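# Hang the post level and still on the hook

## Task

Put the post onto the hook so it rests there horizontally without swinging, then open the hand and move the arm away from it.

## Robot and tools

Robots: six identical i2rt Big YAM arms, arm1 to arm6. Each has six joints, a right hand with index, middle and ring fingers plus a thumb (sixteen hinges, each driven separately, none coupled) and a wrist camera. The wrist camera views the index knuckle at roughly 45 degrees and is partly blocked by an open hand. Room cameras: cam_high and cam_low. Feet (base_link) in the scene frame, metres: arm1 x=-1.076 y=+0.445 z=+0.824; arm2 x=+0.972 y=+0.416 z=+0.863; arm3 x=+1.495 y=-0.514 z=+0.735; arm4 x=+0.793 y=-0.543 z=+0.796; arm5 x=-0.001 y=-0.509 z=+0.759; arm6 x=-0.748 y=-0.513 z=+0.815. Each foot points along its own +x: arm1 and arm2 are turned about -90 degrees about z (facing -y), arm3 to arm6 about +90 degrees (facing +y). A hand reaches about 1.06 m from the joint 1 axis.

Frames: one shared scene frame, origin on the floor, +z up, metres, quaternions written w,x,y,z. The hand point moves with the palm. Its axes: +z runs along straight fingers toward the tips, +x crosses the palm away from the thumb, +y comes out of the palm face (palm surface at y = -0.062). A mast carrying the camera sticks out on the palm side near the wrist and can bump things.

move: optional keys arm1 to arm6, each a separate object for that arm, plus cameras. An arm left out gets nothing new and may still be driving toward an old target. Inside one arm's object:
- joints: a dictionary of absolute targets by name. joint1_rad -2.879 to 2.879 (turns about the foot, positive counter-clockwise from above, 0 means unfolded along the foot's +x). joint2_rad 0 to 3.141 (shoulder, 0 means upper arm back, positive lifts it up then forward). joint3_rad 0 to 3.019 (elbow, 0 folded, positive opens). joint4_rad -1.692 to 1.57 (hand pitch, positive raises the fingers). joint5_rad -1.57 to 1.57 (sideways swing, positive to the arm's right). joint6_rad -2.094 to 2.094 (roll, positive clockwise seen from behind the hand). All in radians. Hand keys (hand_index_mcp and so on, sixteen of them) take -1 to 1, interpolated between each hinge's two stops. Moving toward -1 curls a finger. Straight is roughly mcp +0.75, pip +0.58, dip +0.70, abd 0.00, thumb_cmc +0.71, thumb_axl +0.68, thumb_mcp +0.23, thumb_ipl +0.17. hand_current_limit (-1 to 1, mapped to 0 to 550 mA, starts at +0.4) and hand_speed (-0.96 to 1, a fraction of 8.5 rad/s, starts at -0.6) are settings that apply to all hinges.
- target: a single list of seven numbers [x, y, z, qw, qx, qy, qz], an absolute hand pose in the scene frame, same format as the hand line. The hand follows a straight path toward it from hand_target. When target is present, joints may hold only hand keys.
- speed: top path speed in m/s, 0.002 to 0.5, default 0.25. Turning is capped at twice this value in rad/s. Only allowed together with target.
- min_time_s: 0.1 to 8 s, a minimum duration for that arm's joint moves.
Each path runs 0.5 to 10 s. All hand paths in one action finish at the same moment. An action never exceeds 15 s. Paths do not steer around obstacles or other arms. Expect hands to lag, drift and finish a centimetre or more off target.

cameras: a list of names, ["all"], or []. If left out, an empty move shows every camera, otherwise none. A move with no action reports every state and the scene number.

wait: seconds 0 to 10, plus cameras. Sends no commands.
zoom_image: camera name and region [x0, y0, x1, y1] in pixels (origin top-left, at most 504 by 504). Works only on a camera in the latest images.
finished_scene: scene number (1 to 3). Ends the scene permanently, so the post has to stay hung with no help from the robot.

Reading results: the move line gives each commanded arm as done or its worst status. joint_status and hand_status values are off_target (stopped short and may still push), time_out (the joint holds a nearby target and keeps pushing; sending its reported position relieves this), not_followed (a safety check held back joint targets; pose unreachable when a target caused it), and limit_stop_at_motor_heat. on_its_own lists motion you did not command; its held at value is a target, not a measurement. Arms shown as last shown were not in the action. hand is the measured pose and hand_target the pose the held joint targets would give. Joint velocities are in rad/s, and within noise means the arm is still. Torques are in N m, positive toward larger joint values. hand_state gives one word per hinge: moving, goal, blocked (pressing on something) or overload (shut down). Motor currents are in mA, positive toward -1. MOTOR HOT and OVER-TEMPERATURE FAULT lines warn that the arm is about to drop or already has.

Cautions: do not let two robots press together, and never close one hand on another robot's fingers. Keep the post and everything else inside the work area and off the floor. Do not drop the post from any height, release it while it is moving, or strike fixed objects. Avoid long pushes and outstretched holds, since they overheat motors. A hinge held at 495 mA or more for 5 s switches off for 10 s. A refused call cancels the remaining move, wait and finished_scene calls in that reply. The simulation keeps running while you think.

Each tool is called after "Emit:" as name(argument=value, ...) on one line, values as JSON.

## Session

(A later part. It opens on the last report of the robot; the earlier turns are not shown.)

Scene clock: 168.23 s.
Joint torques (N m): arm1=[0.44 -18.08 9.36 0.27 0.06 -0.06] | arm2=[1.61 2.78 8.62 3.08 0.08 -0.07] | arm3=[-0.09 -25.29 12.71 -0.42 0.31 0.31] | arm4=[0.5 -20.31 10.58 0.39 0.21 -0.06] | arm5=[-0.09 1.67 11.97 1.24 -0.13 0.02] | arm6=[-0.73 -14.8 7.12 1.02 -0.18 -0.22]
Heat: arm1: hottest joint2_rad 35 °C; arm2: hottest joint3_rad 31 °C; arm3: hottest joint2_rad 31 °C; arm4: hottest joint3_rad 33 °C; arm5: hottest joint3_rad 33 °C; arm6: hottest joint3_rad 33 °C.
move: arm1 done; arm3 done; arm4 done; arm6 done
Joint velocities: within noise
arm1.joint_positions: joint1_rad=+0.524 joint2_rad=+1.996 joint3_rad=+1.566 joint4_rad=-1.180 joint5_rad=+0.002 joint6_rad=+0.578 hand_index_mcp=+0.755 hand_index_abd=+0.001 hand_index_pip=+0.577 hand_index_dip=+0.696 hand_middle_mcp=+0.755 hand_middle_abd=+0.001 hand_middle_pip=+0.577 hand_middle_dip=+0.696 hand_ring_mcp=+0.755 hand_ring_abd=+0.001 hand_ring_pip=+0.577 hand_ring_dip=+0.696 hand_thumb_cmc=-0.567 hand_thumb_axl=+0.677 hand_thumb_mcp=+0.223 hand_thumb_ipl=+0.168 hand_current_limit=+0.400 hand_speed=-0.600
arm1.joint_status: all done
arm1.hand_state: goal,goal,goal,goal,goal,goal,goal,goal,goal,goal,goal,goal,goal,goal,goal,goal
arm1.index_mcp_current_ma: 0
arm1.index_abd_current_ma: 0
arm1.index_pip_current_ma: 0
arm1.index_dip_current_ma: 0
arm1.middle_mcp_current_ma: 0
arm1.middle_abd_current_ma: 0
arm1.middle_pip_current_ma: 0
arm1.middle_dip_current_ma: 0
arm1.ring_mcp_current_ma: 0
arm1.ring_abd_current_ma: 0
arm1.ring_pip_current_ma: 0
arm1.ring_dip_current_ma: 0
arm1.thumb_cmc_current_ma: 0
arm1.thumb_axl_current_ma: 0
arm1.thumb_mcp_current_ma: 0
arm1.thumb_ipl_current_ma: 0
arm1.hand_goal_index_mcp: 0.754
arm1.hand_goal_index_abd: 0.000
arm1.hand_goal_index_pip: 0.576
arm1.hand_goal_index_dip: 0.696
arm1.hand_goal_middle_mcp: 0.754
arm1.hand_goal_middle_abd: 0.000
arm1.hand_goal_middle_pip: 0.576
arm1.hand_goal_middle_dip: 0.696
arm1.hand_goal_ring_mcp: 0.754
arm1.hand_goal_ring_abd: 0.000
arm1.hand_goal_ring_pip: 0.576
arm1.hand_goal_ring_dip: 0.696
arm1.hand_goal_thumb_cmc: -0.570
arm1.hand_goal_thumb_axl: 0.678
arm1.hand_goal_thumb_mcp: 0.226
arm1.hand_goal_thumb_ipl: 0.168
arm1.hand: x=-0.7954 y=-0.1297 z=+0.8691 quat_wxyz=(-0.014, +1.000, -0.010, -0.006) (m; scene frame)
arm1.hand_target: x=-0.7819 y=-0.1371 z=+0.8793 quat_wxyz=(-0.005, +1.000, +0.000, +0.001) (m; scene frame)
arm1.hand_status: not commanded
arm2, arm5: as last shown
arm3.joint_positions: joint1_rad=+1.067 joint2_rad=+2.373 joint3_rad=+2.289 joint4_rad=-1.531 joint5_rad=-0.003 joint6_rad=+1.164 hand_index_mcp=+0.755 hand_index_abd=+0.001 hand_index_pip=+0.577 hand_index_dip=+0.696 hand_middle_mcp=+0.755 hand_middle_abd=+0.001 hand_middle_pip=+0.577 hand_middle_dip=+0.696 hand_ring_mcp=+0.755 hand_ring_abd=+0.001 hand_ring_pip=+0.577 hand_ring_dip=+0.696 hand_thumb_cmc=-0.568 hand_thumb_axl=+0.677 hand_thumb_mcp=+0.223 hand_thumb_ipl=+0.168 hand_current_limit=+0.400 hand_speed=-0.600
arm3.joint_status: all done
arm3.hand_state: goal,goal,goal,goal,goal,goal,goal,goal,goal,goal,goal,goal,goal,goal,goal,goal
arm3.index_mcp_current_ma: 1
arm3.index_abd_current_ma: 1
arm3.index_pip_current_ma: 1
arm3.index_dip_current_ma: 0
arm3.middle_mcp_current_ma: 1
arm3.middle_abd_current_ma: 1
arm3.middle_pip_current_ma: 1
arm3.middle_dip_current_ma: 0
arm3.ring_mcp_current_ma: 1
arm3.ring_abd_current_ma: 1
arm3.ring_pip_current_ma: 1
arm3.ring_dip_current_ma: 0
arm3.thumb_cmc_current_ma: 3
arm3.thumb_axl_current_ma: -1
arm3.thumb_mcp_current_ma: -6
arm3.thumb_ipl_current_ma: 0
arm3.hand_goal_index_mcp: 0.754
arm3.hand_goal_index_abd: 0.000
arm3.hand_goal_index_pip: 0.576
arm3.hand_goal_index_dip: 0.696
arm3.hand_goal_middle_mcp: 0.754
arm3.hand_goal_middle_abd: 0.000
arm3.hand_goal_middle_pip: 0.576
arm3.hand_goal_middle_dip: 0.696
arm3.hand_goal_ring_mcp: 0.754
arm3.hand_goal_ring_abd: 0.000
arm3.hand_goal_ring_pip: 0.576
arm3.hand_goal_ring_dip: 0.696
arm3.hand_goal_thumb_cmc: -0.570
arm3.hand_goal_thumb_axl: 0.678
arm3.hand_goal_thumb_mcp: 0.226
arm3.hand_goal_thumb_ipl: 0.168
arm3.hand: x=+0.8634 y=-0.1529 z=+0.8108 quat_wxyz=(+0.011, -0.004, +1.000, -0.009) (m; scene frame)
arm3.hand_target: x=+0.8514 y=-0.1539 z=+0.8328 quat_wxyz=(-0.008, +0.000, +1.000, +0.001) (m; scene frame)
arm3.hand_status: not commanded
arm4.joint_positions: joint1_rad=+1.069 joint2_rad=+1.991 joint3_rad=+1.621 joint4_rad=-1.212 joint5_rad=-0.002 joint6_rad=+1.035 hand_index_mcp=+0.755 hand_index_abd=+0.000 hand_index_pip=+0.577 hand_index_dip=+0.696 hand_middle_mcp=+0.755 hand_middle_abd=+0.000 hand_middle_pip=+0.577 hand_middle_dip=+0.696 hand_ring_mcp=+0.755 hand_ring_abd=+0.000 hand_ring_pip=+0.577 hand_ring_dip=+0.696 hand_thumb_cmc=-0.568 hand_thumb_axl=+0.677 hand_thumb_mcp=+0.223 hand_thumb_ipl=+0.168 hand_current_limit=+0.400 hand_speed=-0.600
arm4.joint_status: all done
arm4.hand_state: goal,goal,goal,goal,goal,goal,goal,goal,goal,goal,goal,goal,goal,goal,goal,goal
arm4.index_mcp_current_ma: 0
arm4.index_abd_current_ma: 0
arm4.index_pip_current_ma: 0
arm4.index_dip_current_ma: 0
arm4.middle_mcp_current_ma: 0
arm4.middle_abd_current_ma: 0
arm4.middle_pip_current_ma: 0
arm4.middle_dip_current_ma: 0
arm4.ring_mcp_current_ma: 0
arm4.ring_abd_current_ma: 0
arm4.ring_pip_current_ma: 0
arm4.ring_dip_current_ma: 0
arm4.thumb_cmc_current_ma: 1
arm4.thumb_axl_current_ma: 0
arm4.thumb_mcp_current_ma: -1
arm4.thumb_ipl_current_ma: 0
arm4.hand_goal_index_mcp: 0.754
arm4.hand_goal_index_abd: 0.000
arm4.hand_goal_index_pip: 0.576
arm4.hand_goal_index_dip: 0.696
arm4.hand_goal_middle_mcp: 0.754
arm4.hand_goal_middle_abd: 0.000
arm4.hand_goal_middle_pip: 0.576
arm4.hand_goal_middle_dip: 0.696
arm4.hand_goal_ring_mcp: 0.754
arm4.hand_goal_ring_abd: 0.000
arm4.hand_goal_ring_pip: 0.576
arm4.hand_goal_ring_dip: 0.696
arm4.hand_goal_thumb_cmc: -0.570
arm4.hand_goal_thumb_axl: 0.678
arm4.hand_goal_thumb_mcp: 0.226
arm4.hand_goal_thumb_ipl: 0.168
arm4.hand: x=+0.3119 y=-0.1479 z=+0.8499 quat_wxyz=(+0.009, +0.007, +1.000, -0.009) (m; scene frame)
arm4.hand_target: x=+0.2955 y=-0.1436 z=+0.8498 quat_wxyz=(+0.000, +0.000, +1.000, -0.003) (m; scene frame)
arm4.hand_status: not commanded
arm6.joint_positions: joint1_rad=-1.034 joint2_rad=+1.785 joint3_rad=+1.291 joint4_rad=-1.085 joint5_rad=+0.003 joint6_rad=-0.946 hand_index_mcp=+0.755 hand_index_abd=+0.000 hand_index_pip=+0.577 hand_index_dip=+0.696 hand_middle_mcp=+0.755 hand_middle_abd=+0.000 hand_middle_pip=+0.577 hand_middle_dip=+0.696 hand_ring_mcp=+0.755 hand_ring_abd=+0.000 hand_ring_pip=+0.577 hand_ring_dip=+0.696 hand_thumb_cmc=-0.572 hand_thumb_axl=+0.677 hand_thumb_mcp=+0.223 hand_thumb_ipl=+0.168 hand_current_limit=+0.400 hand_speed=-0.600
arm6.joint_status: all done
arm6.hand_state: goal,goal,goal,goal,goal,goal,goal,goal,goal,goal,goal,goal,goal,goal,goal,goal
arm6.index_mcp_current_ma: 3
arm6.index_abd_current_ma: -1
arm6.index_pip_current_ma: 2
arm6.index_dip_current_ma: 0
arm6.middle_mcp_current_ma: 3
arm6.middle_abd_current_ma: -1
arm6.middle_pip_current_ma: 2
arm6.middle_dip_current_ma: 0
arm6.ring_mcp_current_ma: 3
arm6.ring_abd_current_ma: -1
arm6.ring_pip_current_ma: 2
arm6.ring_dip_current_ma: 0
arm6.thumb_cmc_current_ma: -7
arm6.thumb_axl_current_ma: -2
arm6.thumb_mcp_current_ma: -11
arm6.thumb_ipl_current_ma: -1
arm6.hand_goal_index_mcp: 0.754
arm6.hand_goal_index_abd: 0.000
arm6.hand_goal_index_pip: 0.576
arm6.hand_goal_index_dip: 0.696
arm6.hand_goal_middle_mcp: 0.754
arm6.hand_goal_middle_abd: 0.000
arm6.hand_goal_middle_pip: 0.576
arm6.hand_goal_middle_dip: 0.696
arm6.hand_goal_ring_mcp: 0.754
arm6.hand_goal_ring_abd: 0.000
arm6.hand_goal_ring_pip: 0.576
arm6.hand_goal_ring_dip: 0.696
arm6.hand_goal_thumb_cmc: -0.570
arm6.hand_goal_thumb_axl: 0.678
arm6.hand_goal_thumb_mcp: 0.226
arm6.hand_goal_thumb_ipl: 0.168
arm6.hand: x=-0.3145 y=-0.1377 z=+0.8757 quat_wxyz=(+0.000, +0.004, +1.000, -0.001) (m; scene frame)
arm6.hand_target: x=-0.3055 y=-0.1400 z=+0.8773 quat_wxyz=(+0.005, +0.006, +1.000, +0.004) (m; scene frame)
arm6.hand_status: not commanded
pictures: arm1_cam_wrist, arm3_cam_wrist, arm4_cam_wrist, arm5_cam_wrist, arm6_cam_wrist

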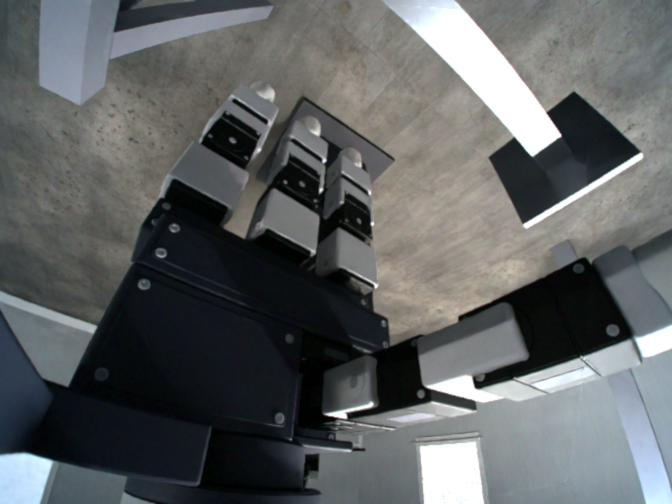

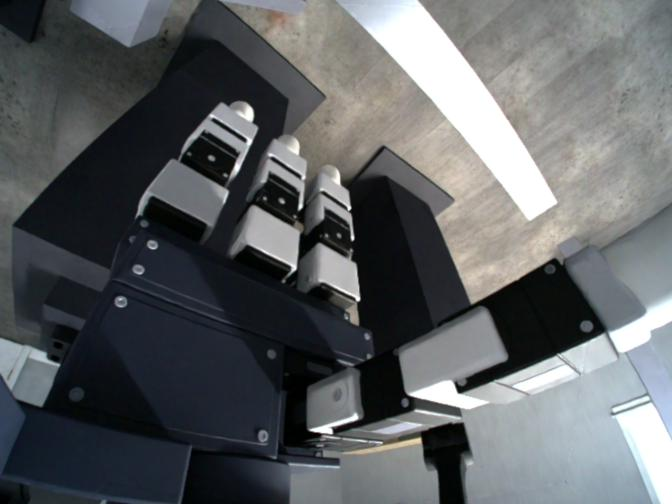

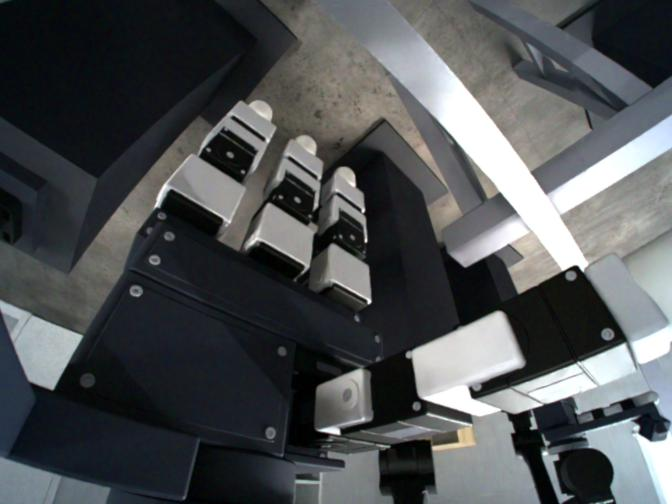

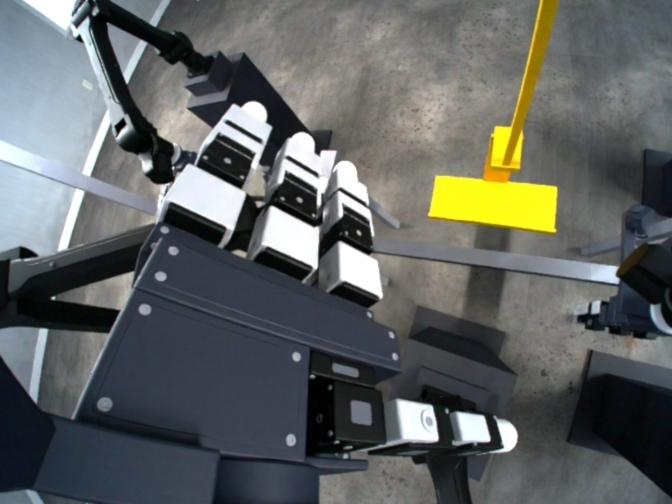

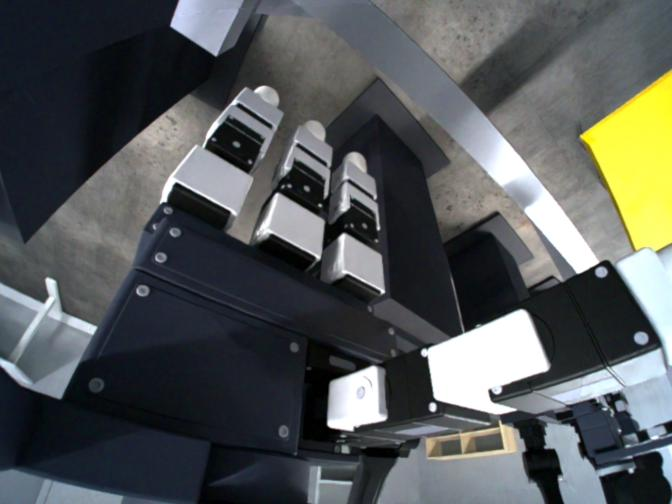

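Emit:
move(arm1={"target":[-0.78,-0.163,0.635,0,1,0,0],"speed":0.12}, arm3={"target":[0.84,-0.142,0.635,0,0,1,0],"speed":0.12}, arm4={"target":[0.29,-0.151,0.635,0,0,1,0],"speed":0.12}, arm6={"target":[-0.34,-0.148,0.635,0,0,1,0],"speed":0.12}, cameras=["arm1_cam_wrist","arm3_cam_wrist","arm4_cam_wrist","arm6_cam_wrist","cam_low"])

Scene clock: 270.03 s.
Joint torques (N m): arm1=[-0.97 -19.55 7.1 1.18 0.25 -0.07] | arm2=[1.49 2.78 8.64 3.08 0.08 -0.07] | arm3=[-0.91 -25.93 9.22 0.57 0.31 0.2] | arm4=[0.67 -21.01 6.32 0.51 0.21 0.05] | arm5=[-0.21 1.85 11.99 1.21 -0.14 0.02] | arm6=[1.44 -15.85 3.77 0.98 -0.15 -0.07]
Heat: arm1: hottest joint2_rad 37 °C; arm2: hottest joint3_rad 31 °C; arm3: hottest joint2_rad 39 °C; arm4: hottest joint3_rad 35 °C; arm5: hottest joint3_rad 37 °C; arm6: hottest joint3_rad 30 °C.
move: arm1 off_target; arm3 done; arm4 off_target; arm6 done
Joint velocities: within noise
arm1.joint_positions: joint1_rad=+0.523 joint2_rad=+2.405 joint3_rad=+1.572 joint4_rad=-0.777 joint5_rad=+0.005 joint6_rad=+0.558 hand_index_mcp=+0.755 hand_index_abd=+0.001 hand_index_pip=+0.577 hand_index_dip=+0.696 hand_middle_mcp=+0.755 hand_middle_abd=+0.001 hand_middle_pip=+0.577 hand_middle_dip=+0.696 hand_ring_mcp=+0.755 hand_ring_abd=+0.001 hand_ring_pip=+0.577 hand_ring_dip=+0.696 hand_thumb_cmc=-0.568 hand_thumb_axl=+0.677 hand_thumb_mcp=+0.223 hand_thumb_ipl=+0.168 hand_current_limit=+0.400 hand_speed=-0.600
arm1.joint_status: not commanded
arm1.hand_state: goal,goal,goal,goal,goal,goal,goal,goal,goal,goal,goal,goal,goal,goal,goal,goal
arm1.index_mcp_current_ma: 0
arm1.index_abd_current_ma: 0
arm1.index_pip_current_ma: 0
arm1.index_dip_current_ma: 0
arm1.middle_mcp_current_ma: 0
arm1.middle_abd_current_ma: 0
arm1.middle_pip_current_ma: 0
arm1.middle_dip_current_ma: 0
arm1.ring_mcp_current_ma: 0
arm1.ring_abd_current_ma: 0
arm1.ring_pip_current_ma: 0
arm1.ring_dip_current_ma: 0
arm1.thumb_cmc_current_ma: 0
arm1.thumb_axl_current_ma: 0
arm1.thumb_mcp_current_ma: 0
arm1.thumb_ipl_current_ma: 0
arm1.hand_goal_index_mcp: 0.754
arm1.hand_goal_index_abd: 0.000
arm1.hand_goal_index_pip: 0.576
arm1.hand_goal_index_dip: 0.696
arm1.hand_goal_middle_mcp: 0.754
arm1.hand_goal_middle_abd: 0.000
arm1.hand_goal_middle_pip: 0.576
arm1.hand_goal_middle_dip: 0.696
arm1.hand_goal_ring_mcp: 0.754
arm1.hand_goal_ring_abd: 0.000
arm1.hand_goal_ring_pip: 0.576
arm1.hand_goal_ring_dip: 0.696
arm1.hand_goal_thumb_cmc: -0.570
arm1.hand_goal_thumb_axl: 0.678
arm1.hand_goal_thumb_mcp: 0.226
arm1.hand_goal_thumb_ipl: 0.168
arm1.hand: x=-0.7826 y=-0.1471 z=+0.6330 quat_wxyz=(-0.013, +1.000, +0.000, -0.007) (m; scene frame)
arm1.hand_target: x=-0.7803 y=-0.1627 z=+0.6356 quat_wxyz=(+0.000, +1.000, +0.000, +0.000) (m; scene frame)
arm1.hand_status: off_target (0.016 m and 1.6 deg from the pose sent, 0.237 m and 2.0 deg at the start)
arm2, arm5: as last shown
arm3.joint_positions: joint1_rad=+1.067 joint2_rad=+2.587 joint3_rad=+2.224 joint4_rad=-1.240 joint5_rad=+0.002 joint6_rad=+1.164 hand_index_mcp=+0.755 hand_index_abd=+0.001 hand_index_pip=+0.577 hand_index_dip=+0.696 hand_middle_mcp=+0.755 hand_middle_abd=+0.001 hand_middle_pip=+0.577 hand_middle_dip=+0.696 hand_ring_mcp=+0.755 hand_ring_abd=+0.001 hand_ring_pip=+0.577 hand_ring_dip=+0.696 hand_thumb_cmc=-0.568 hand_thumb_axl=+0.677 hand_thumb_mcp=+0.223 hand_thumb_ipl=+0.168 hand_current_limit=+0.400 hand_speed=-0.600
arm3.joint_status: not commanded
arm3.hand_state: goal,goal,goal,goal,goal,goal,goal,goal,goal,goal,goal,goal,goal,goal,goal,goal
arm3.index_mcp_current_ma: 1
arm3.index_abd_current_ma: 1
arm3.index_pip_current_ma: 1
arm3.index_dip_current_ma: 0
arm3.middle_mcp_current_ma: 1
arm3.middle_abd_current_ma: 1
arm3.middle_pip_current_ma: 1
arm3.middle_dip_current_ma: 0
arm3.ring_mcp_current_ma: 1
arm3.ring_abd_current_ma: 1
arm3.ring_pip_current_ma: 1
arm3.ring_dip_current_ma: 0
arm3.thumb_cmc_current_ma: 3
arm3.thumb_axl_current_ma: -1
arm3.thumb_mcp_current_ma: -6
arm3.thumb_ipl_current_ma: 0
arm3.hand_goal_index_mcp: 0.754
arm3.hand_goal_index_abd: 0.000
arm3.hand_goal_index_pip: 0.576
arm3.hand_goal_index_dip: 0.696
arm3.hand_goal_middle_mcp: 0.754
arm3.hand_goal_middle_abd: 0.000
arm3.hand_goal_middle_pip: 0.576
arm3.hand_goal_middle_dip: 0.696
arm3.hand_goal_ring_mcp: 0.754
arm3.hand_goal_ring_abd: 0.000
arm3.hand_goal_ring_pip: 0.576
arm3.hand_goal_ring_dip: 0.696
arm3.hand_goal_thumb_cmc: -0.570
arm3.hand_goal_thumb_axl: 0.678
arm3.hand_goal_thumb_mcp: 0.226
arm3.hand_goal_thumb_ipl: 0.168
arm3.hand: x=+0.8449 y=-0.1451 z=+0.6348 quat_wxyz=(+0.007, -0.004, +1.000, -0.005) (m; scene frame)
arm3.hand_target: x=+0.8400 y=-0.1421 z=+0.6351 quat_wxyz=(+0.000, +0.000, +1.000, +0.000) (m; scene frame)
arm3.hand_status: done (0.006 m and 1.1 deg from the pose sent, 0.178 m and 1.7 deg at the start)
arm4.joint_positions: joint1_rad=+1.081 joint2_rad=+2.294 joint3_rad=+1.556 joint4_rad=-0.800 joint5_rad=+0.003 joint6_rad=+1.037 hand_index_mcp=+0.755 hand_index_abd=+0.000 hand_index_pip=+0.577 hand_index_dip=+0.696 hand_middle_mcp=+0.755 hand_middle_abd=+0.000 hand_middle_pip=+0.577 hand_middle_dip=+0.696 hand_ring_mcp=+0.755 hand_ring_abd=+0.000 hand_ring_pip=+0.577 hand_ring_dip=+0.696 hand_thumb_cmc=-0.568 hand_thumb_axl=+0.677 hand_thumb_mcp=+0.223 hand_thumb_ipl=+0.168 hand_current_limit=+0.400 hand_speed=-0.600
arm4.joint_status: not commanded
arm4.hand_state: goal,goal,goal,goal,goal,goal,goal,goal,goal,goal,goal,goal,goal,goal,goal,goal
arm4.index_mcp_current_ma: 0
arm4.index_abd_current_ma: 0
arm4.index_pip_current_ma: 0
arm4.index_dip_current_ma: 0
arm4.middle_mcp_current_ma: 0
arm4.middle_abd_current_ma: 0
arm4.middle_pip_current_ma: 0
arm4.middle_dip_current_ma: 0
arm4.ring_mcp_current_ma: 0
arm4.ring_abd_current_ma: 0
arm4.ring_pip_current_ma: 0
arm4.ring_dip_current_ma: 0
arm4.thumb_cmc_current_ma: 1
arm4.thumb_axl_current_ma: 0
arm4.thumb_mcp_current_ma: -1
arm4.thumb_ipl_current_ma: 0
arm4.hand_goal_index_mcp: 0.754
arm4.hand_goal_index_abd: 0.000
arm4.hand_goal_index_pip: 0.576
arm4.hand_goal_index_dip: 0.696
arm4.hand_goal_middle_mcp: 0.754
arm4.hand_goal_middle_abd: 0.000
arm4.hand_goal_middle_pip: 0.576
arm4.hand_goal_middle_dip: 0.696
arm4.hand_goal_ring_mcp: 0.754
arm4.hand_goal_ring_abd: 0.000
arm4.hand_goal_ring_pip: 0.576
arm4.hand_goal_ring_dip: 0.696
arm4.hand_goal_thumb_cmc: -0.570
arm4.hand_goal_thumb_axl: 0.678
arm4.hand_goal_thumb_mcp: 0.226
arm4.hand_goal_thumb_ipl: 0.168
arm4.hand: x=+0.2901 y=-0.1436 z=+0.6534 quat_wxyz=(-0.009, +0.002, +1.000, +0.004) (m; scene frame)
arm4.hand_target: x=+0.2904 y=-0.1513 z=+0.6353 quat_wxyz=(+0.000, +0.000, +1.000, +0.000) (m; scene frame)
arm4.hand_status: off_target (0.020 m and 1.2 deg from the pose sent, 0.216 m and 1.7 deg at the start)
arm6.joint_positions: joint1_rad=-1.034 joint2_rad=+2.179 joint3_rad=+1.105 joint4_rad=-0.511 joint5_rad=+0.003 joint6_rad=-0.946 hand_index_mcp=+0.755 hand_index_abd=+0.000 hand_index_pip=+0.577 hand_index_dip=+0.696 hand_middle_mcp=+0.755 hand_middle_abd=+0.000 hand_middle_pip=+0.577 hand_middle_dip=+0.696 hand_ring_mcp=+0.755 hand_ring_abd=+0.000 hand_ring_pip=+0.577 hand_ring_dip=+0.696 hand_thumb_cmc=-0.572 hand_thumb_axl=+0.677 hand_thumb_mcp=+0.223 hand_thumb_ipl=+0.168 hand_current_limit=+0.400 hand_speed=-0.600
arm6.joint_status: not commanded
arm6.hand_state: goal,goal,goal,goal,goal,goal,goal,goal,goal,goal,goal,goal,goal,goal,goal,goal
arm6.index_mcp_current_ma: 2
arm6.index_abd_current_ma: -1
arm6.index_pip_current_ma: 2
arm6.index_dip_current_ma: 0
arm6.middle_mcp_current_ma: 2
arm6.middle_abd_current_ma: -1
arm6.middle_pip_current_ma: 2
arm6.middle_dip_current_ma: 0
arm6.ring_mcp_current_ma: 2
arm6.ring_abd_current_ma: -1
arm6.ring_pip_current_ma: 2
arm6.ring_dip_current_ma: 0
arm6.thumb_cmc_current_ma: -6
arm6.thumb_axl_current_ma: -2
arm6.thumb_mcp_current_ma: -11
arm6.thumb_ipl_current_ma: -1
arm6.hand_goal_index_mcp: 0.754
arm6.hand_goal_index_abd: 0.000
arm6.hand_goal_index_pip: 0.576
arm6.hand_goal_index_dip: 0.696
arm6.hand_goal_middle_mcp: 0.754
arm6.hand_goal_middle_abd: 0.000
arm6.hand_goal_middle_pip: 0.576
arm6.hand_goal_middle_dip: 0.696
arm6.hand_goal_ring_mcp: 0.754
arm6.hand_goal_ring_abd: 0.000
arm6.hand_goal_ring_pip: 0.576
arm6.hand_goal_ring_dip: 0.696
arm6.hand_goal_thumb_cmc: -0.570
arm6.hand_goal_thumb_axl: 0.678
arm6.hand_goal_thumb_mcp: 0.226
arm6.hand_goal_thumb_ipl: 0.168
arm6.hand: x=-0.3386 y=-0.1544 z=+0.6363 quat_wxyz=(-0.003, +0.004, +1.000, -0.003) (m; scene frame)
arm6.hand_target: x=-0.3400 y=-0.1479 z=+0.6352 quat_wxyz=(+0.000, +0.000, +1.000, +0.000) (m; scene frame)
arm6.hand_status: done (0.007 m and 0.7 deg from the pose sent, 0.242 m and 0.5 deg at the start)
pictures: arm1_cam_wrist, arm3_cam_wrist, arm4_cam_wrist, arm6_cam_wrist, cam_low

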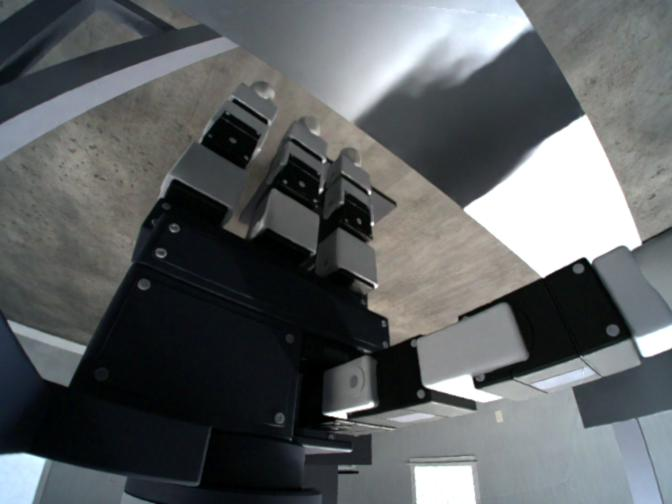

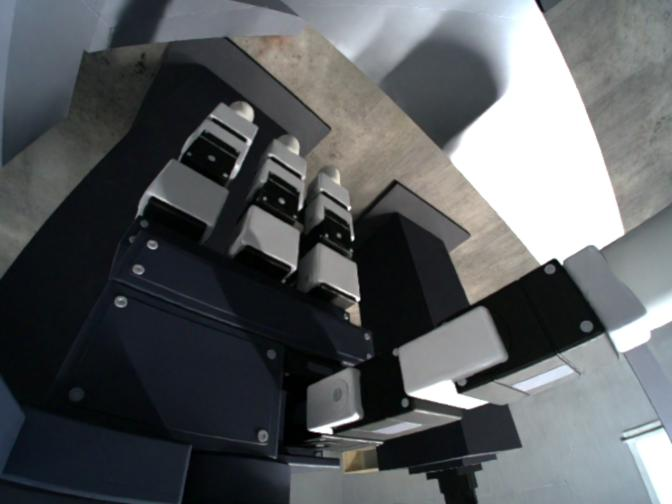

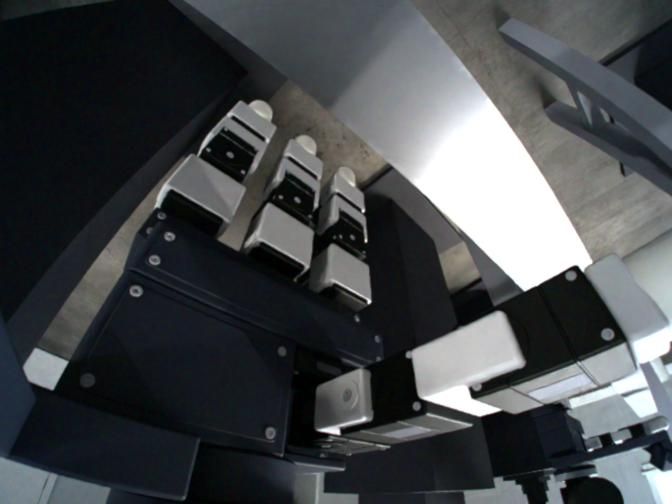

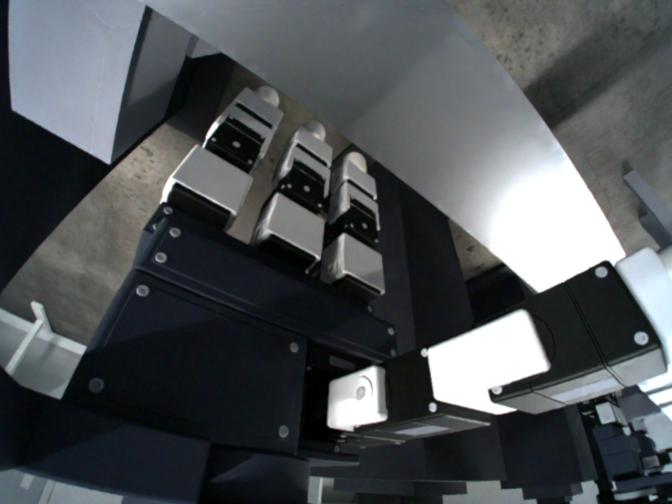

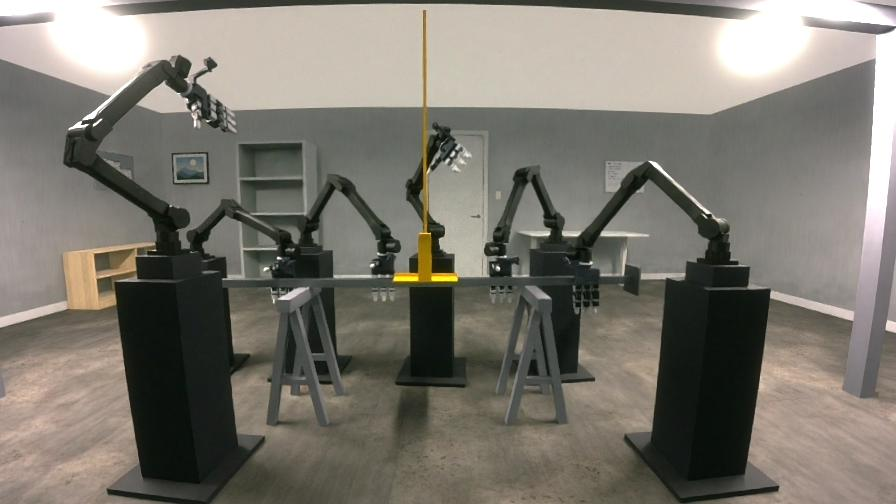

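Emit:
move(arm1={"target":[-0.778,-0.172,0.635,0,1,0,0],"speed":0.1,"joints":{"hand_index_mcp":0.34,"hand_middle_mcp":0.34,"hand_ring_mcp":0.34,"hand_index_pip":0.14,"hand_middle_pip":0.14,"hand_ring_pip":0.14,"hand_index_dip":0.26,"hand_middle_dip":0.26,"hand_ring_dip":0.26}}, arm3={"target":[0.836,-0.140,0.634,0,0,1,0],"speed":0.1,"joints":{"hand_index_mcp":0.34,"hand_middle_mcp":0.34,"hand_ring_mcp":0.34,"hand_index_pip":0.14,"hand_middle_pip":0.14,"hand_ring_pip":0.14,"hand_index_dip":0.26,"hand_middle_dip":0.26,"hand_ring_dip":0.26}}, arm4={"target":[0.29,-0.157,0.622,0,0,1,0],"speed":0.1,"joints":{"hand_index_mcp":0.34,"hand_middle_mcp":0.34,"hand_ring_mcp":0.34,"hand_index_pip":0.14,"hand_middle_pip":0.14,"hand_ring_pip":0.14,"hand_index_dip":0.26,"hand_middle_dip":0.26,"hand_ring_dip":0.26}}, arm6={"target":[-0.341,-0.142,0.632,0,0,1,0],"speed":0.1,"joints":{"hand_index_mcp":0.34,"hand_middle_mcp":0.34,"hand_ring_mcp":0.34,"hand_index_pip":0.14,"hand_middle_pip":0.14,"hand_ring_pip":0.14,"hand_index_dip":0.26,"hand_middle_dip":0.26,"hand_ring_dip":0.26}}, cameras=["arm1_cam_wrist","arm3_cam_wrist","arm4_cam_wrist","arm6_cam_wrist"])

Scene clock: 299.40 s.
Joint torques (N m): arm1=[-1.03 -19.08 7.24 0.57 0.27 -0.05] | arm2=[1.55 2.73 8.65 3.1 0.08 -0.07] | arm3=[-0.91 -24.76 11.59 0.02 0.37 0.2] | arm4=[0.56 -20.84 5.82 0.61 0.26 0.06] | arm5=[-0.09 1.61 12 1.24 -0.13 0] | arm6=[1.73 -14.74 4.6 1.09 -0.21 0.05]
Heat: arm1: hottest joint2_rad 40 °C; arm2: hottest joint3_rad 31 °C; arm3: hottest joint2_rad 38 °C; arm4: hottest joint2_rad 36 °C; arm5: hottest joint3_rad 37 °C; arm6: hottest joint3_rad 29 °C.
move: arm1 off_target; arm3 off_target; arm4 off_target; arm6 off_target
Joint velocities: within noise
arm1.joint_positions: joint1_rad=+0.519 joint2_rad=+2.411 joint3_rad=+1.610 joint4_rad=-0.777 joint5_rad=+0.007 joint6_rad=+0.553 hand_index_mcp=+0.352 hand_index_abd=+0.001 hand_index_pip=+0.147 hand_index_dip=+0.264 hand_middle_mcp=+0.350 hand_middle_abd=+0.001 hand_middle_pip=+0.147 hand_middle_dip=+0.264 hand_ring_mcp=+0.351 hand_ring_abd=+0.001 hand_ring_pip=+0.147 hand_ring_dip=+0.264 hand_thumb_cmc=-0.568 hand_thumb_axl=+0.677 hand_thumb_mcp=+0.223 hand_thumb_ipl=+0.168 hand_current_limit=+0.400 hand_speed=-0.600
arm1.joint_status: all done
arm1.hand_state: goal,goal,goal,goal,goal,goal,goal,goal,goal,goal,goal,goal,goal,goal,goal,goal
arm1.index_mcp_current_ma: 3
arm1.index_abd_current_ma: 0
arm1.index_pip_current_ma: 1
arm1.index_dip_current_ma: 0
arm1.middle_mcp_current_ma: 2
arm1.middle_abd_current_ma: 0
arm1.middle_pip_current_ma: 1
arm1.middle_dip_current_ma: 0
arm1.ring_mcp_current_ma: 3
arm1.ring_abd_current_ma: 0
arm1.ring_pip_current_ma: 1
arm1.ring_dip_current_ma: 0
arm1.thumb_cmc_current_ma: 0
arm1.thumb_axl_current_ma: 0
arm1.thumb_mcp_current_ma: 0
arm1.thumb_ipl_current_ma: 0
arm1.hand_goal_index_mcp: 0.340
arm1.hand_goal_index_abd: 0.000
arm1.hand_goal_index_pip: 0.140
arm1.hand_goal_index_dip: 0.260
arm1.hand_goal_middle_mcp: 0.340
arm1.hand_goal_middle_abd: 0.000
arm1.hand_goal_middle_pip: 0.140
arm1.hand_goal_middle_dip: 0.260
arm1.hand_goal_ring_mcp: 0.340
arm1.hand_goal_ring_abd: 0.000
arm1.hand_goal_ring_pip: 0.140
arm1.hand_goal_ring_dip: 0.260
arm1.hand_goal_thumb_cmc: -0.570
arm1.hand_goal_thumb_axl: 0.678
arm1.hand_goal_thumb_mcp: 0.226
arm1.hand_goal_thumb_ipl: 0.168
arm1.hand: x=-0.7753 y=-0.1636 z=+0.6410 quat_wxyz=(+0.001, +1.000, +0.000, +0.001) (m; scene frame)
arm1.hand_target: x=-0.7781 y=-0.1717 z=+0.6352 quat_wxyz=(+0.000, +1.000, +0.000, +0.000) (m; scene frame)
arm1.hand_status: off_target (0.011 m and 0.2 deg from the pose sent, 0.026 m and 1.7 deg at the start)
arm2, arm5: as last shown
arm3.joint_positions: joint1_rad=+1.067 joint2_rad=+2.591 joint3_rad=+2.224 joint4_rad=-1.240 joint5_rad=+0.004 joint6_rad=+1.164 hand_index_mcp=+0.351 hand_index_abd=+0.001 hand_index_pip=+0.147 hand_index_dip=+0.264 hand_middle_mcp=+0.351 hand_middle_abd=+0.001 hand_middle_pip=+0.147 hand_middle_dip=+0.264 hand_ring_mcp=+0.351 hand_ring_abd=+0.001 hand_ring_pip=+0.147 hand_ring_dip=+0.263 hand_thumb_cmc=-0.568 hand_thumb_axl=+0.677 hand_thumb_mcp=+0.223 hand_thumb_ipl=+0.168 hand_current_limit=+0.400 hand_speed=-0.600
arm3.joint_status: all done
arm3.hand_state: goal,goal,goal,goal,goal,goal,goal,goal,goal,goal,goal,goal,goal,goal,goal,goal
arm3.index_mcp_current_ma: 26
arm3.index_abd_current_ma: 1
arm3.index_pip_current_ma: 14
arm3.index_dip_current_ma: 7
arm3.middle_mcp_current_ma: 26
arm3.middle_abd_current_ma: 1
arm3.middle_pip_current_ma: 12
arm3.middle_dip_current_ma: 6
arm3.ring_mcp_current_ma: 26
arm3.ring_abd_current_ma: 1
arm3.ring_pip_current_ma: 13
arm3.ring_dip_current_ma: 5
arm3.thumb_cmc_current_ma: 3
arm3.thumb_axl_current_ma: -1
arm3.thumb_mcp_current_ma: -6
arm3.thumb_ipl_current_ma: 0
arm3.hand_goal_index_mcp: 0.340
arm3.hand_goal_index_abd: 0.000
arm3.hand_goal_index_pip: 0.140
arm3.hand_goal_index_dip: 0.260
arm3.hand_goal_middle_mcp: 0.340
arm3.hand_goal_middle_abd: 0.000
arm3.hand_goal_middle_pip: 0.140
arm3.hand_goal_middle_dip: 0.260
arm3.hand_goal_ring_mcp: 0.340
arm3.hand_goal_ring_abd: 0.000
arm3.hand_goal_ring_pip: 0.140
arm3.hand_goal_ring_dip: 0.260
arm3.hand_goal_thumb_cmc: -0.570
arm3.hand_goal_thumb_axl: 0.678
arm3.hand_goal_thumb_mcp: 0.226
arm3.hand_goal_thumb_ipl: 0.168
arm3.hand: x=+0.8459 y=-0.1452 z=+0.6319 quat_wxyz=(+0.010, -0.004, +1.000, -0.005) (m; scene frame)
arm3.hand_target: x=+0.8364 y=-0.1403 z=+0.6342 quat_wxyz=(+0.000, +0.000, +1.000, +0.000) (m; scene frame)
arm3.hand_status: off_target (0.011 m and 1.3 deg from the pose sent, 0.010 m and 1.1 deg at the start)
arm4.joint_positions: joint1_rad=+1.091 joint2_rad=+2.301 joint3_rad=+1.556 joint4_rad=-0.774 joint5_rad=+0.005 joint6_rad=+1.045 hand_index_mcp=+0.351 hand_index_abd=+0.000 hand_index_pip=+0.147 hand_index_dip=+0.264 hand_middle_mcp=+0.351 hand_middle_abd=+0.000 hand_middle_pip=+0.147 hand_middle_dip=+0.264 hand_ring_mcp=+0.350 hand_ring_abd=+0.000 hand_ring_pip=+0.147 hand_ring_dip=+0.264 hand_thumb_cmc=-0.568 hand_thumb_axl=+0.677 hand_thumb_mcp=+0.223 hand_thumb_ipl=+0.168 hand_current_limit=+0.400 hand_speed=-0.600
arm4.joint_status: all done
arm4.hand_state: goal,goal,goal,goal,goal,goal,goal,goal,goal,goal,goal,goal,goal,goal,goal,goal
arm4.index_mcp_current_ma: 8
arm4.index_abd_current_ma: 0
arm4.index_pip_current_ma: 3
arm4.index_dip_current_ma: 1
arm4.middle_mcp_current_ma: 7
arm4.middle_abd_current_ma: 0
arm4.middle_pip_current_ma: 3
arm4.middle_dip_current_ma: 1
arm4.ring_mcp_current_ma: 6
arm4.ring_abd_current_ma: 0
arm4.ring_pip_current_ma: 4
arm4.ring_dip_current_ma: 1
arm4.thumb_cmc_current_ma: 1
arm4.thumb_axl_current_ma: 0
arm4.thumb_mcp_current_ma: -1
arm4.thumb_ipl_current_ma: 0
arm4.hand_goal_index_mcp: 0.340
arm4.hand_goal_index_abd: 0.000
arm4.hand_goal_index_pip: 0.140
arm4.hand_goal_index_dip: 0.260
arm4.hand_goal_middle_mcp: 0.340
arm4.hand_goal_middle_abd: 0.000
arm4.hand_goal_middle_pip: 0.140
arm4.hand_goal_middle_dip: 0.260
arm4.hand_goal_ring_mcp: 0.340
arm4.hand_goal_ring_abd: 0.000
arm4.hand_goal_ring_pip: 0.140
arm4.hand_goal_ring_dip: 0.260
arm4.hand_goal_thumb_cmc: -0.570
arm4.hand_goal_thumb_axl: 0.678
arm4.hand_goal_thumb_mcp: 0.226
arm4.hand_goal_thumb_ipl: 0.168
arm4.hand: x=+0.2834 y=-0.1462 z=+0.6497 quat_wxyz=(-0.016, +0.001, +1.000, +0.010) (m; scene frame)
arm4.hand_target: x=+0.2908 y=-0.1573 z=+0.6230 quat_wxyz=(+0.000, +0.000, +1.000, +0.000) (m; scene frame)
arm4.hand_status: off_target (0.030 m and 2.2 deg from the pose sent, 0.034 m and 1.2 deg at the start)
arm6.joint_positions: joint1_rad=-1.028 joint2_rad=+2.180 joint3_rad=+1.105 joint4_rad=-0.509 joint5_rad=+0.002 joint6_rad=-0.943 hand_index_mcp=+0.350 hand_index_abd=+0.000 hand_index_pip=+0.147 hand_index_dip=+0.263 hand_middle_mcp=+0.351 hand_middle_abd=+0.000 hand_middle_pip=+0.147 hand_middle_dip=+0.263 hand_ring_mcp=+0.351 hand_ring_abd=+0.000 hand_ring_pip=+0.146 hand_ring_dip=+0.263 hand_thumb_cmc=-0.572 hand_thumb_axl=+0.677 hand_thumb_mcp=+0.223 hand_thumb_ipl=+0.168 hand_current_limit=+0.400 hand_speed=-0.600
arm6.joint_status: all done
arm6.hand_state: goal,goal,goal,goal,goal,goal,goal,goal,goal,goal,goal,goal,goal,goal,goal,goal
arm6.index_mcp_current_ma: 38
arm6.index_abd_current_ma: -1
arm6.index_pip_current_ma: 24
arm6.index_dip_current_ma: 11
arm6.middle_mcp_current_ma: 40
arm6.middle_abd_current_ma: -1
arm6.middle_pip_current_ma: 24
arm6.middle_dip_current_ma: 10
arm6.ring_mcp_current_ma: 40
arm6.ring_abd_current_ma: -1
arm6.ring_pip_current_ma: 21
arm6.ring_dip_current_ma: 10
arm6.thumb_cmc_current_ma: -6
arm6.thumb_axl_current_ma: -2
arm6.thumb_mcp_current_ma: -11
arm6.thumb_ipl_current_ma: -1
arm6.hand_goal_index_mcp: 0.340
arm6.hand_goal_index_abd: 0.000
arm6.hand_goal_index_pip: 0.140
arm6.hand_goal_index_dip: 0.260
arm6.hand_goal_middle_mcp: 0.340
arm6.hand_goal_middle_abd: 0.000
arm6.hand_goal_middle_pip: 0.140
arm6.hand_goal_middle_dip: 0.260
arm6.hand_goal_ring_mcp: 0.340
arm6.hand_goal_ring_abd: 0.000
arm6.hand_goal_ring_pip: 0.140
arm6.hand_goal_ring_dip: 0.260
arm6.hand_goal_thumb_cmc: -0.570
arm6.hand_goal_thumb_axl: 0.678
arm6.hand_goal_thumb_mcp: 0.226
arm6.hand_goal_thumb_ipl: 0.168
arm6.hand: x=-0.3404 y=-0.1517 z=+0.6362 quat_wxyz=(-0.003, +0.002, +1.000, -0.003) (m; scene frame)
arm6.hand_target: x=-0.3411 y=-0.1422 z=+0.6322 quat_wxyz=(+0.000, +0.000, +1.000, +0.000) (m; scene frame)
arm6.hand_status: off_target (0.011 m and 0.5 deg from the pose sent, 0.013 m and 0.7 deg at the start)
pictures: arm1_cam_wrist, arm3_cam_wrist, arm4_cam_wrist, arm6_cam_wrist

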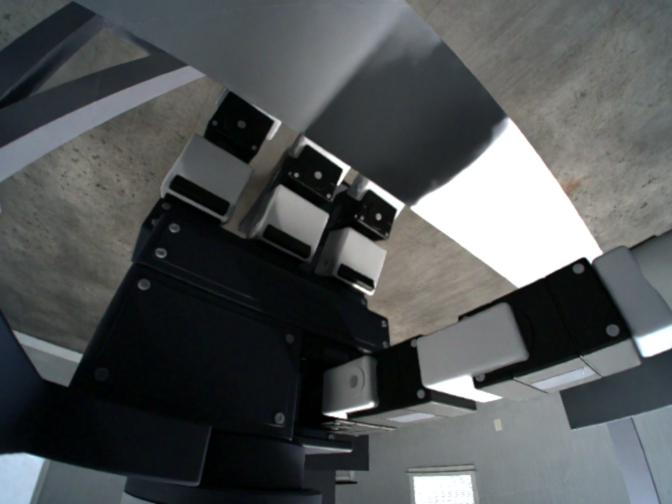

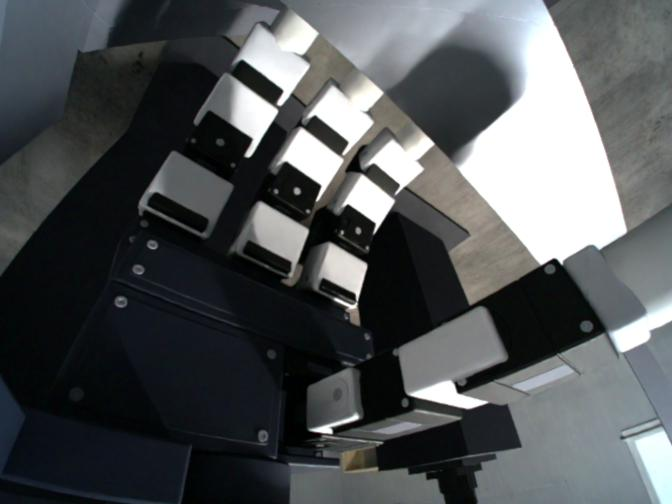

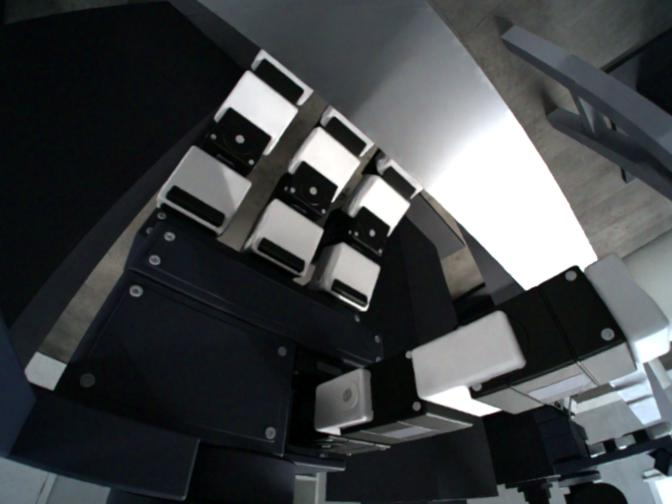

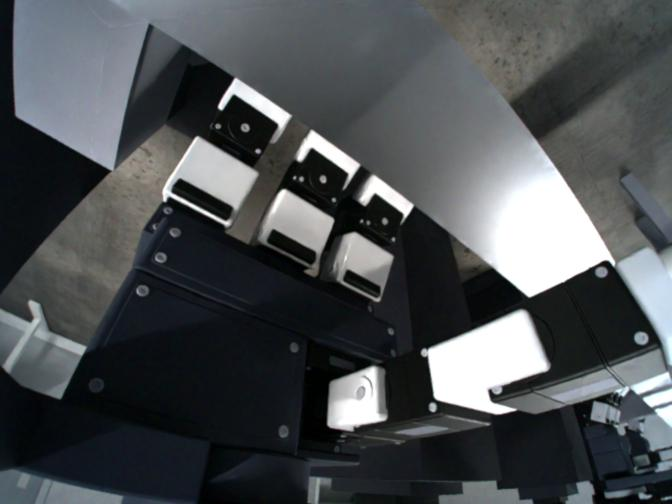

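Emit:
move(arm1={"target":[-0.78,-0.198,0.633,0.342,0.940,0,0],"speed":0.15}, arm3={"target":[0.838,-0.092,0.633,0,0,0.940,0.342],"speed":0.15}, arm4={"target":[0.29,-0.110,0.630,0,0,0.940,0.342],"speed":0.15}, arm6={"target":[-0.34,-0.113,0.633,0,0,0.940,0.342],"speed":0.15}, cameras=["arm1_cam_wrist","arm3_cam_wrist","arm4_cam_wrist","arm6_cam_wrist"])

Scene clock: 341.57 s.
Joint torques (N m): arm1=[0.32 -18.67 4.26 2.89 0.66 -0.04] | arm2=[1.61 2.84 8.65 3.08 0.08 -0.07] | arm3=[0.15 -25.29 7.77 1.37 1.1 -0.09] | arm4=[0.73 -21.01 4.78 1.25 0.9 -0.09] | arm5=[-0.03 1.96 12 1.25 -0.14 0.02] | arm6=[-0.67 -15.38 2.26 2 -0.77 0.03]
Heat: arm1: hottest joint2_rad 38 °C; arm2: hottest joint3_rad 31 °C; arm3: hottest joint2_rad 37 °C; arm4: hottest joint2_rad 36 °C; arm5: hottest joint3_rad 38 °C; arm6: hottest joint3_rad 28 °C.
move: arm1 off_target; arm3 off_target; arm4 off_target; arm6 off_target
Joint velocities: within noise
arm1.joint_positions: joint1_rad=+0.554 joint2_rad=+2.507 joint3_rad=+1.363 joint4_rad=+0.171 joint5_rad=+0.374 joint6_rad=+0.488 hand_index_mcp=+0.352 hand_index_abd=+0.001 hand_index_pip=+0.147 hand_index_dip=+0.264 hand_middle_mcp=+0.350 hand_middle_abd=+0.001 hand_middle_pip=+0.147 hand_middle_dip=+0.264 hand_ring_mcp=+0.351 hand_ring_abd=+0.001 hand_ring_pip=+0.147 hand_ring_dip=+0.264 hand_thumb_cmc=-0.568 hand_thumb_axl=+0.677 hand_thumb_mcp=+0.223 hand_thumb_ipl=+0.168 hand_current_limit=+0.400 hand_speed=-0.600
arm1.joint_status: not commanded
arm1.hand_state: goal,goal,goal,goal,goal,goal,goal,goal,goal,goal,goal,goal,goal,goal,goal,goal
arm1.index_mcp_current_ma: 3
arm1.index_abd_current_ma: 0
arm1.index_pip_current_ma: 1
arm1.index_dip_current_ma: 0
arm1.middle_mcp_current_ma: 2
arm1.middle_abd_current_ma: 0
arm1.middle_pip_current_ma: 1
arm1.middle_dip_current_ma: 0
arm1.ring_mcp_current_ma: 3
arm1.ring_abd_current_ma: 0
arm1.ring_pip_current_ma: 1
arm1.ring_dip_current_ma: 0
arm1.thumb_cmc_current_ma: 0
arm1.thumb_axl_current_ma: 0
arm1.thumb_mcp_current_ma: 0
arm1.thumb_ipl_current_ma: 0
arm1.hand_goal_index_mcp: 0.340
arm1.hand_goal_index_abd: 0.000
arm1.hand_goal_index_pip: 0.140
arm1.hand_goal_index_dip: 0.260
arm1.hand_goal_middle_mcp: 0.340
arm1.hand_goal_middle_abd: 0.000
arm1.hand_goal_middle_pip: 0.140
arm1.hand_goal_middle_dip: 0.260
arm1.hand_goal_ring_mcp: 0.340
arm1.hand_goal_ring_abd: 0.000
arm1.hand_goal_ring_pip: 0.140
arm1.hand_goal_ring_dip: 0.260
arm1.hand_goal_thumb_cmc: -0.570
arm1.hand_goal_thumb_axl: 0.678
arm1.hand_goal_thumb_mcp: 0.226
arm1.hand_goal_thumb_ipl: 0.168
arm1.hand: x=-0.7855 y=-0.2037 z=+0.6427 quat_wxyz=(+0.342, +0.940, -0.010, +0.001) (m; scene frame)
arm1.hand_target: x=-0.7801 y=-0.1978 z=+0.6332 quat_wxyz=(+0.342, +0.940, +0.000, +0.000) (m; scene frame)
arm1.hand_status: off_target (0.013 m and 1.1 deg from the pose sent, 0.036 m and 39.9 deg at the start)
arm2, arm5: as last shown
arm3.joint_positions: joint1_rad=+1.108 joint2_rad=+2.631 joint3_rad=+2.051 joint4_rad=-0.726 joint5_rad=+0.650 joint6_rad=+1.148 hand_index_mcp=+0.351 hand_index_abd=+0.001 hand_index_pip=+0.147 hand_index_dip=+0.264 hand_middle_mcp=+0.351 hand_middle_abd=+0.001 hand_middle_pip=+0.146 hand_middle_dip=+0.264 hand_ring_mcp=+0.351 hand_ring_abd=+0.001 hand_ring_pip=+0.147 hand_ring_dip=+0.263 hand_thumb_cmc=-0.568 hand_thumb_axl=+0.677 hand_thumb_mcp=+0.223 hand_thumb_ipl=+0.168 hand_current_limit=+0.400 hand_speed=-0.600
arm3.joint_status: not commanded
arm3.hand_state: goal,goal,goal,goal,goal,goal,goal,goal,goal,goal,goal,goal,goal,goal,goal,goal
arm3.index_mcp_current_ma: 26
arm3.index_abd_current_ma: 1
arm3.index_pip_current_ma: 14
arm3.index_dip_current_ma: 6
arm3.middle_mcp_current_ma: 26
arm3.middle_abd_current_ma: 1
arm3.middle_pip_current_ma: 12
arm3.middle_dip_current_ma: 6
arm3.ring_mcp_current_ma: 26
arm3.ring_abd_current_ma: 1
arm3.ring_pip_current_ma: 13
arm3.ring_dip_current_ma: 5
arm3.thumb_cmc_current_ma: 3
arm3.thumb_axl_current_ma: -1
arm3.thumb_mcp_current_ma: -6
arm3.thumb_ipl_current_ma: 0
arm3.hand_goal_index_mcp: 0.340
arm3.hand_goal_index_abd: 0.000
arm3.hand_goal_index_pip: 0.140
arm3.hand_goal_index_dip: 0.260
arm3.hand_goal_middle_mcp: 0.340
arm3.hand_goal_middle_abd: 0.000
arm3.hand_goal_middle_pip: 0.140
arm3.hand_goal_middle_dip: 0.260
arm3.hand_goal_ring_mcp: 0.340
arm3.hand_goal_ring_abd: 0.000
arm3.hand_goal_ring_pip: 0.140
arm3.hand_goal_ring_dip: 0.260
arm3.hand_goal_thumb_cmc: -0.570
arm3.hand_goal_thumb_axl: 0.678
arm3.hand_goal_thumb_mcp: 0.226
arm3.hand_goal_thumb_ipl: 0.168
arm3.hand: x=+0.8428 y=-0.0844 z=+0.6427 quat_wxyz=(-0.003, +0.014, +0.940, +0.341) (m; scene frame)
arm3.hand_target: x=+0.8384 y=-0.0921 z=+0.6330 quat_wxyz=(+0.000, +0.000, +0.940, +0.342) (m; scene frame)
arm3.hand_status: off_target (0.013 m and 1.6 deg from the pose sent, 0.054 m and 40.6 deg at the start)
arm4.joint_positions: joint1_rad=+1.155 joint2_rad=+2.421 joint3_rad=+1.445 joint4_rad=-0.192 joint5_rad=+0.620 joint6_rad=+1.009 hand_index_mcp=+0.351 hand_index_abd=+0.000 hand_index_pip=+0.147 hand_index_dip=+0.264 hand_middle_mcp=+0.351 hand_middle_abd=+0.000 hand_middle_pip=+0.147 hand_middle_dip=+0.264 hand_ring_mcp=+0.350 hand_ring_abd=+0.000 hand_ring_pip=+0.147 hand_ring_dip=+0.264 hand_thumb_cmc=-0.568 hand_thumb_axl=+0.677 hand_thumb_mcp=+0.223 hand_thumb_ipl=+0.168 hand_current_limit=+0.400 hand_speed=-0.600
arm4.joint_status: not commanded
arm4.hand_state: goal,goal,goal,goal,goal,goal,goal,goal,goal,goal,goal,goal,goal,goal,goal,goal
arm4.index_mcp_current_ma: 8
arm4.index_abd_current_ma: 0
arm4.index_pip_current_ma: 3
arm4.index_dip_current_ma: 1
arm4.middle_mcp_current_ma: 7
arm4.middle_abd_current_ma: 0
arm4.middle_pip_current_ma: 3
arm4.middle_dip_current_ma: 1
arm4.ring_mcp_current_ma: 6
arm4.ring_abd_current_ma: 0
arm4.ring_pip_current_ma: 4
arm4.ring_dip_current_ma: 1
arm4.thumb_cmc_current_ma: 1
arm4.thumb_axl_current_ma: 0
arm4.thumb_mcp_current_ma: -1
arm4.thumb_ipl_current_ma: 0
arm4.hand_goal_index_mcp: 0.340
arm4.hand_goal_index_abd: 0.000
arm4.hand_goal_index_pip: 0.140
arm4.hand_goal_index_dip: 0.260
arm4.hand_goal_middle_mcp: 0.340
arm4.hand_goal_middle_abd: 0.000
arm4.hand_goal_middle_pip: 0.140
arm4.hand_goal_middle_dip: 0.260
arm4.hand_goal_ring_mcp: 0.340
arm4.hand_goal_ring_abd: 0.000
arm4.hand_goal_ring_pip: 0.140
arm4.hand_goal_ring_dip: 0.260
arm4.hand_goal_thumb_cmc: -0.570
arm4.hand_goal_thumb_axl: 0.678
arm4.hand_goal_thumb_mcp: 0.226
arm4.hand_goal_thumb_ipl: 0.168
arm4.hand: x=+0.2851 y=-0.0993 z=+0.6562 quat_wxyz=(-0.014, +0.014, +0.937, +0.349) (m; scene frame)
arm4.hand_target: x=+0.2908 y=-0.1103 z=+0.6309 quat_wxyz=(+0.000, +0.000, +0.940, +0.342) (m; scene frame)
arm4.hand_status: off_target (0.029 m and 2.4 deg from the pose sent, 0.042 m and 38.9 deg at the start)
arm6.joint_positions: joint1_rad=-1.110 joint2_rad=+2.384 joint3_rad=+1.009 joint4_rad=+0.190 joint5_rad=-0.585 joint6_rad=-0.937 hand_index_mcp=+0.350 hand_index_abd=+0.000 hand_index_pip=+0.147 hand_index_dip=+0.263 hand_middle_mcp=+0.351 hand_middle_abd=+0.000 hand_middle_pip=+0.147 hand_middle_dip=+0.263 hand_ring_mcp=+0.351 hand_ring_abd=+0.000 hand_ring_pip=+0.146 hand_ring_dip=+0.263 hand_thumb_cmc=-0.572 hand_thumb_axl=+0.677 hand_thumb_mcp=+0.223 hand_thumb_ipl=+0.168 hand_current_limit=+0.400 hand_speed=-0.600
arm6.joint_status: not commanded
arm6.hand_state: goal,goal,goal,goal,goal,goal,goal,goal,goal,goal,goal,goal,goal,goal,goal,goal
arm6.index_mcp_current_ma: 38
arm6.index_abd_current_ma: -1
arm6.index_pip_current_ma: 24
arm6.index_dip_current_ma: 10
arm6.middle_mcp_current_ma: 40
arm6.middle_abd_current_ma: -1
arm6.middle_pip_current_ma: 23
arm6.middle_dip_current_ma: 9
arm6.ring_mcp_current_ma: 40
arm6.ring_abd_current_ma: -1
arm6.ring_pip_current_ma: 21
arm6.ring_dip_current_ma: 9
arm6.thumb_cmc_current_ma: -6
arm6.thumb_axl_current_ma: -2
arm6.thumb_mcp_current_ma: -11
arm6.thumb_ipl_current_ma: -1
arm6.hand_goal_index_mcp: 0.340
arm6.hand_goal_index_abd: 0.000
arm6.hand_goal_index_pip: 0.140
arm6.hand_goal_index_dip: 0.260
arm6.hand_goal_middle_mcp: 0.340
arm6.hand_goal_middle_abd: 0.000
arm6.hand_goal_middle_pip: 0.140
arm6.hand_goal_middle_dip: 0.260
arm6.hand_goal_ring_mcp: 0.340
arm6.hand_goal_ring_abd: 0.000
arm6.hand_goal_ring_pip: 0.140
arm6.hand_goal_ring_dip: 0.260
arm6.hand_goal_thumb_cmc: -0.570
arm6.hand_goal_thumb_axl: 0.678
arm6.hand_goal_thumb_mcp: 0.226
arm6.hand_goal_thumb_ipl: 0.168
arm6.hand: x=-0.3471 y=-0.1059 z=+0.6367 quat_wxyz=(-0.002, -0.013, +0.941, +0.339) (m; scene frame)
arm6.hand_target: x=-0.3402 y=-0.1130 z=+0.6330 quat_wxyz=(+0.000, +0.000, +0.940, +0.342) (m; scene frame)
arm6.hand_status: off_target (0.011 m and 1.5 deg from the pose sent, 0.039 m and 40.3 deg at the start)
pictures: arm1_cam_wrist, arm3_cam_wrist, arm4_cam_wrist, arm6_cam_wrist

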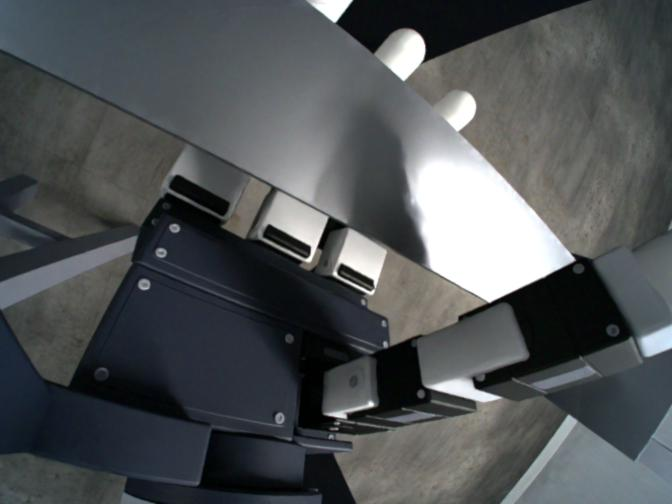

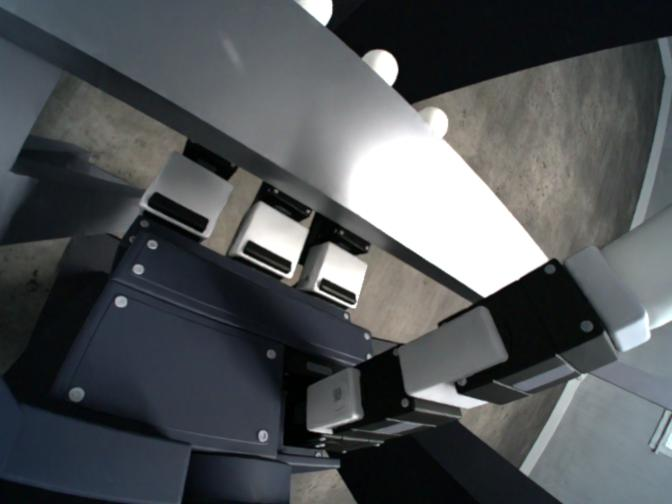

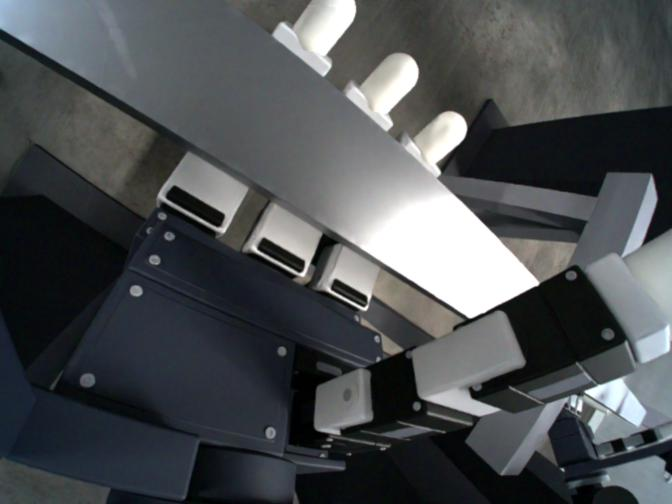

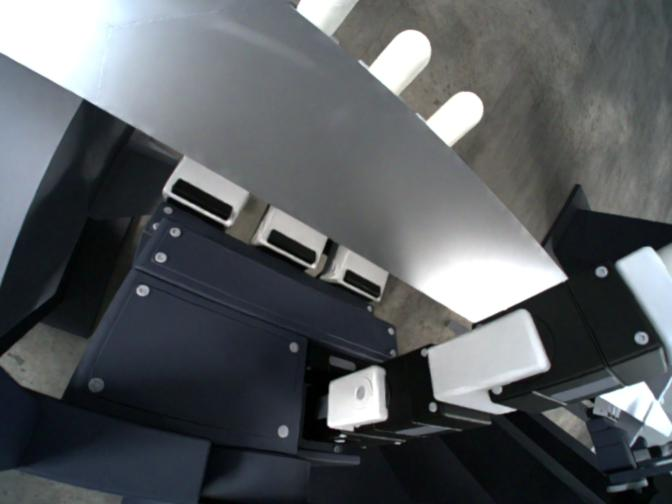

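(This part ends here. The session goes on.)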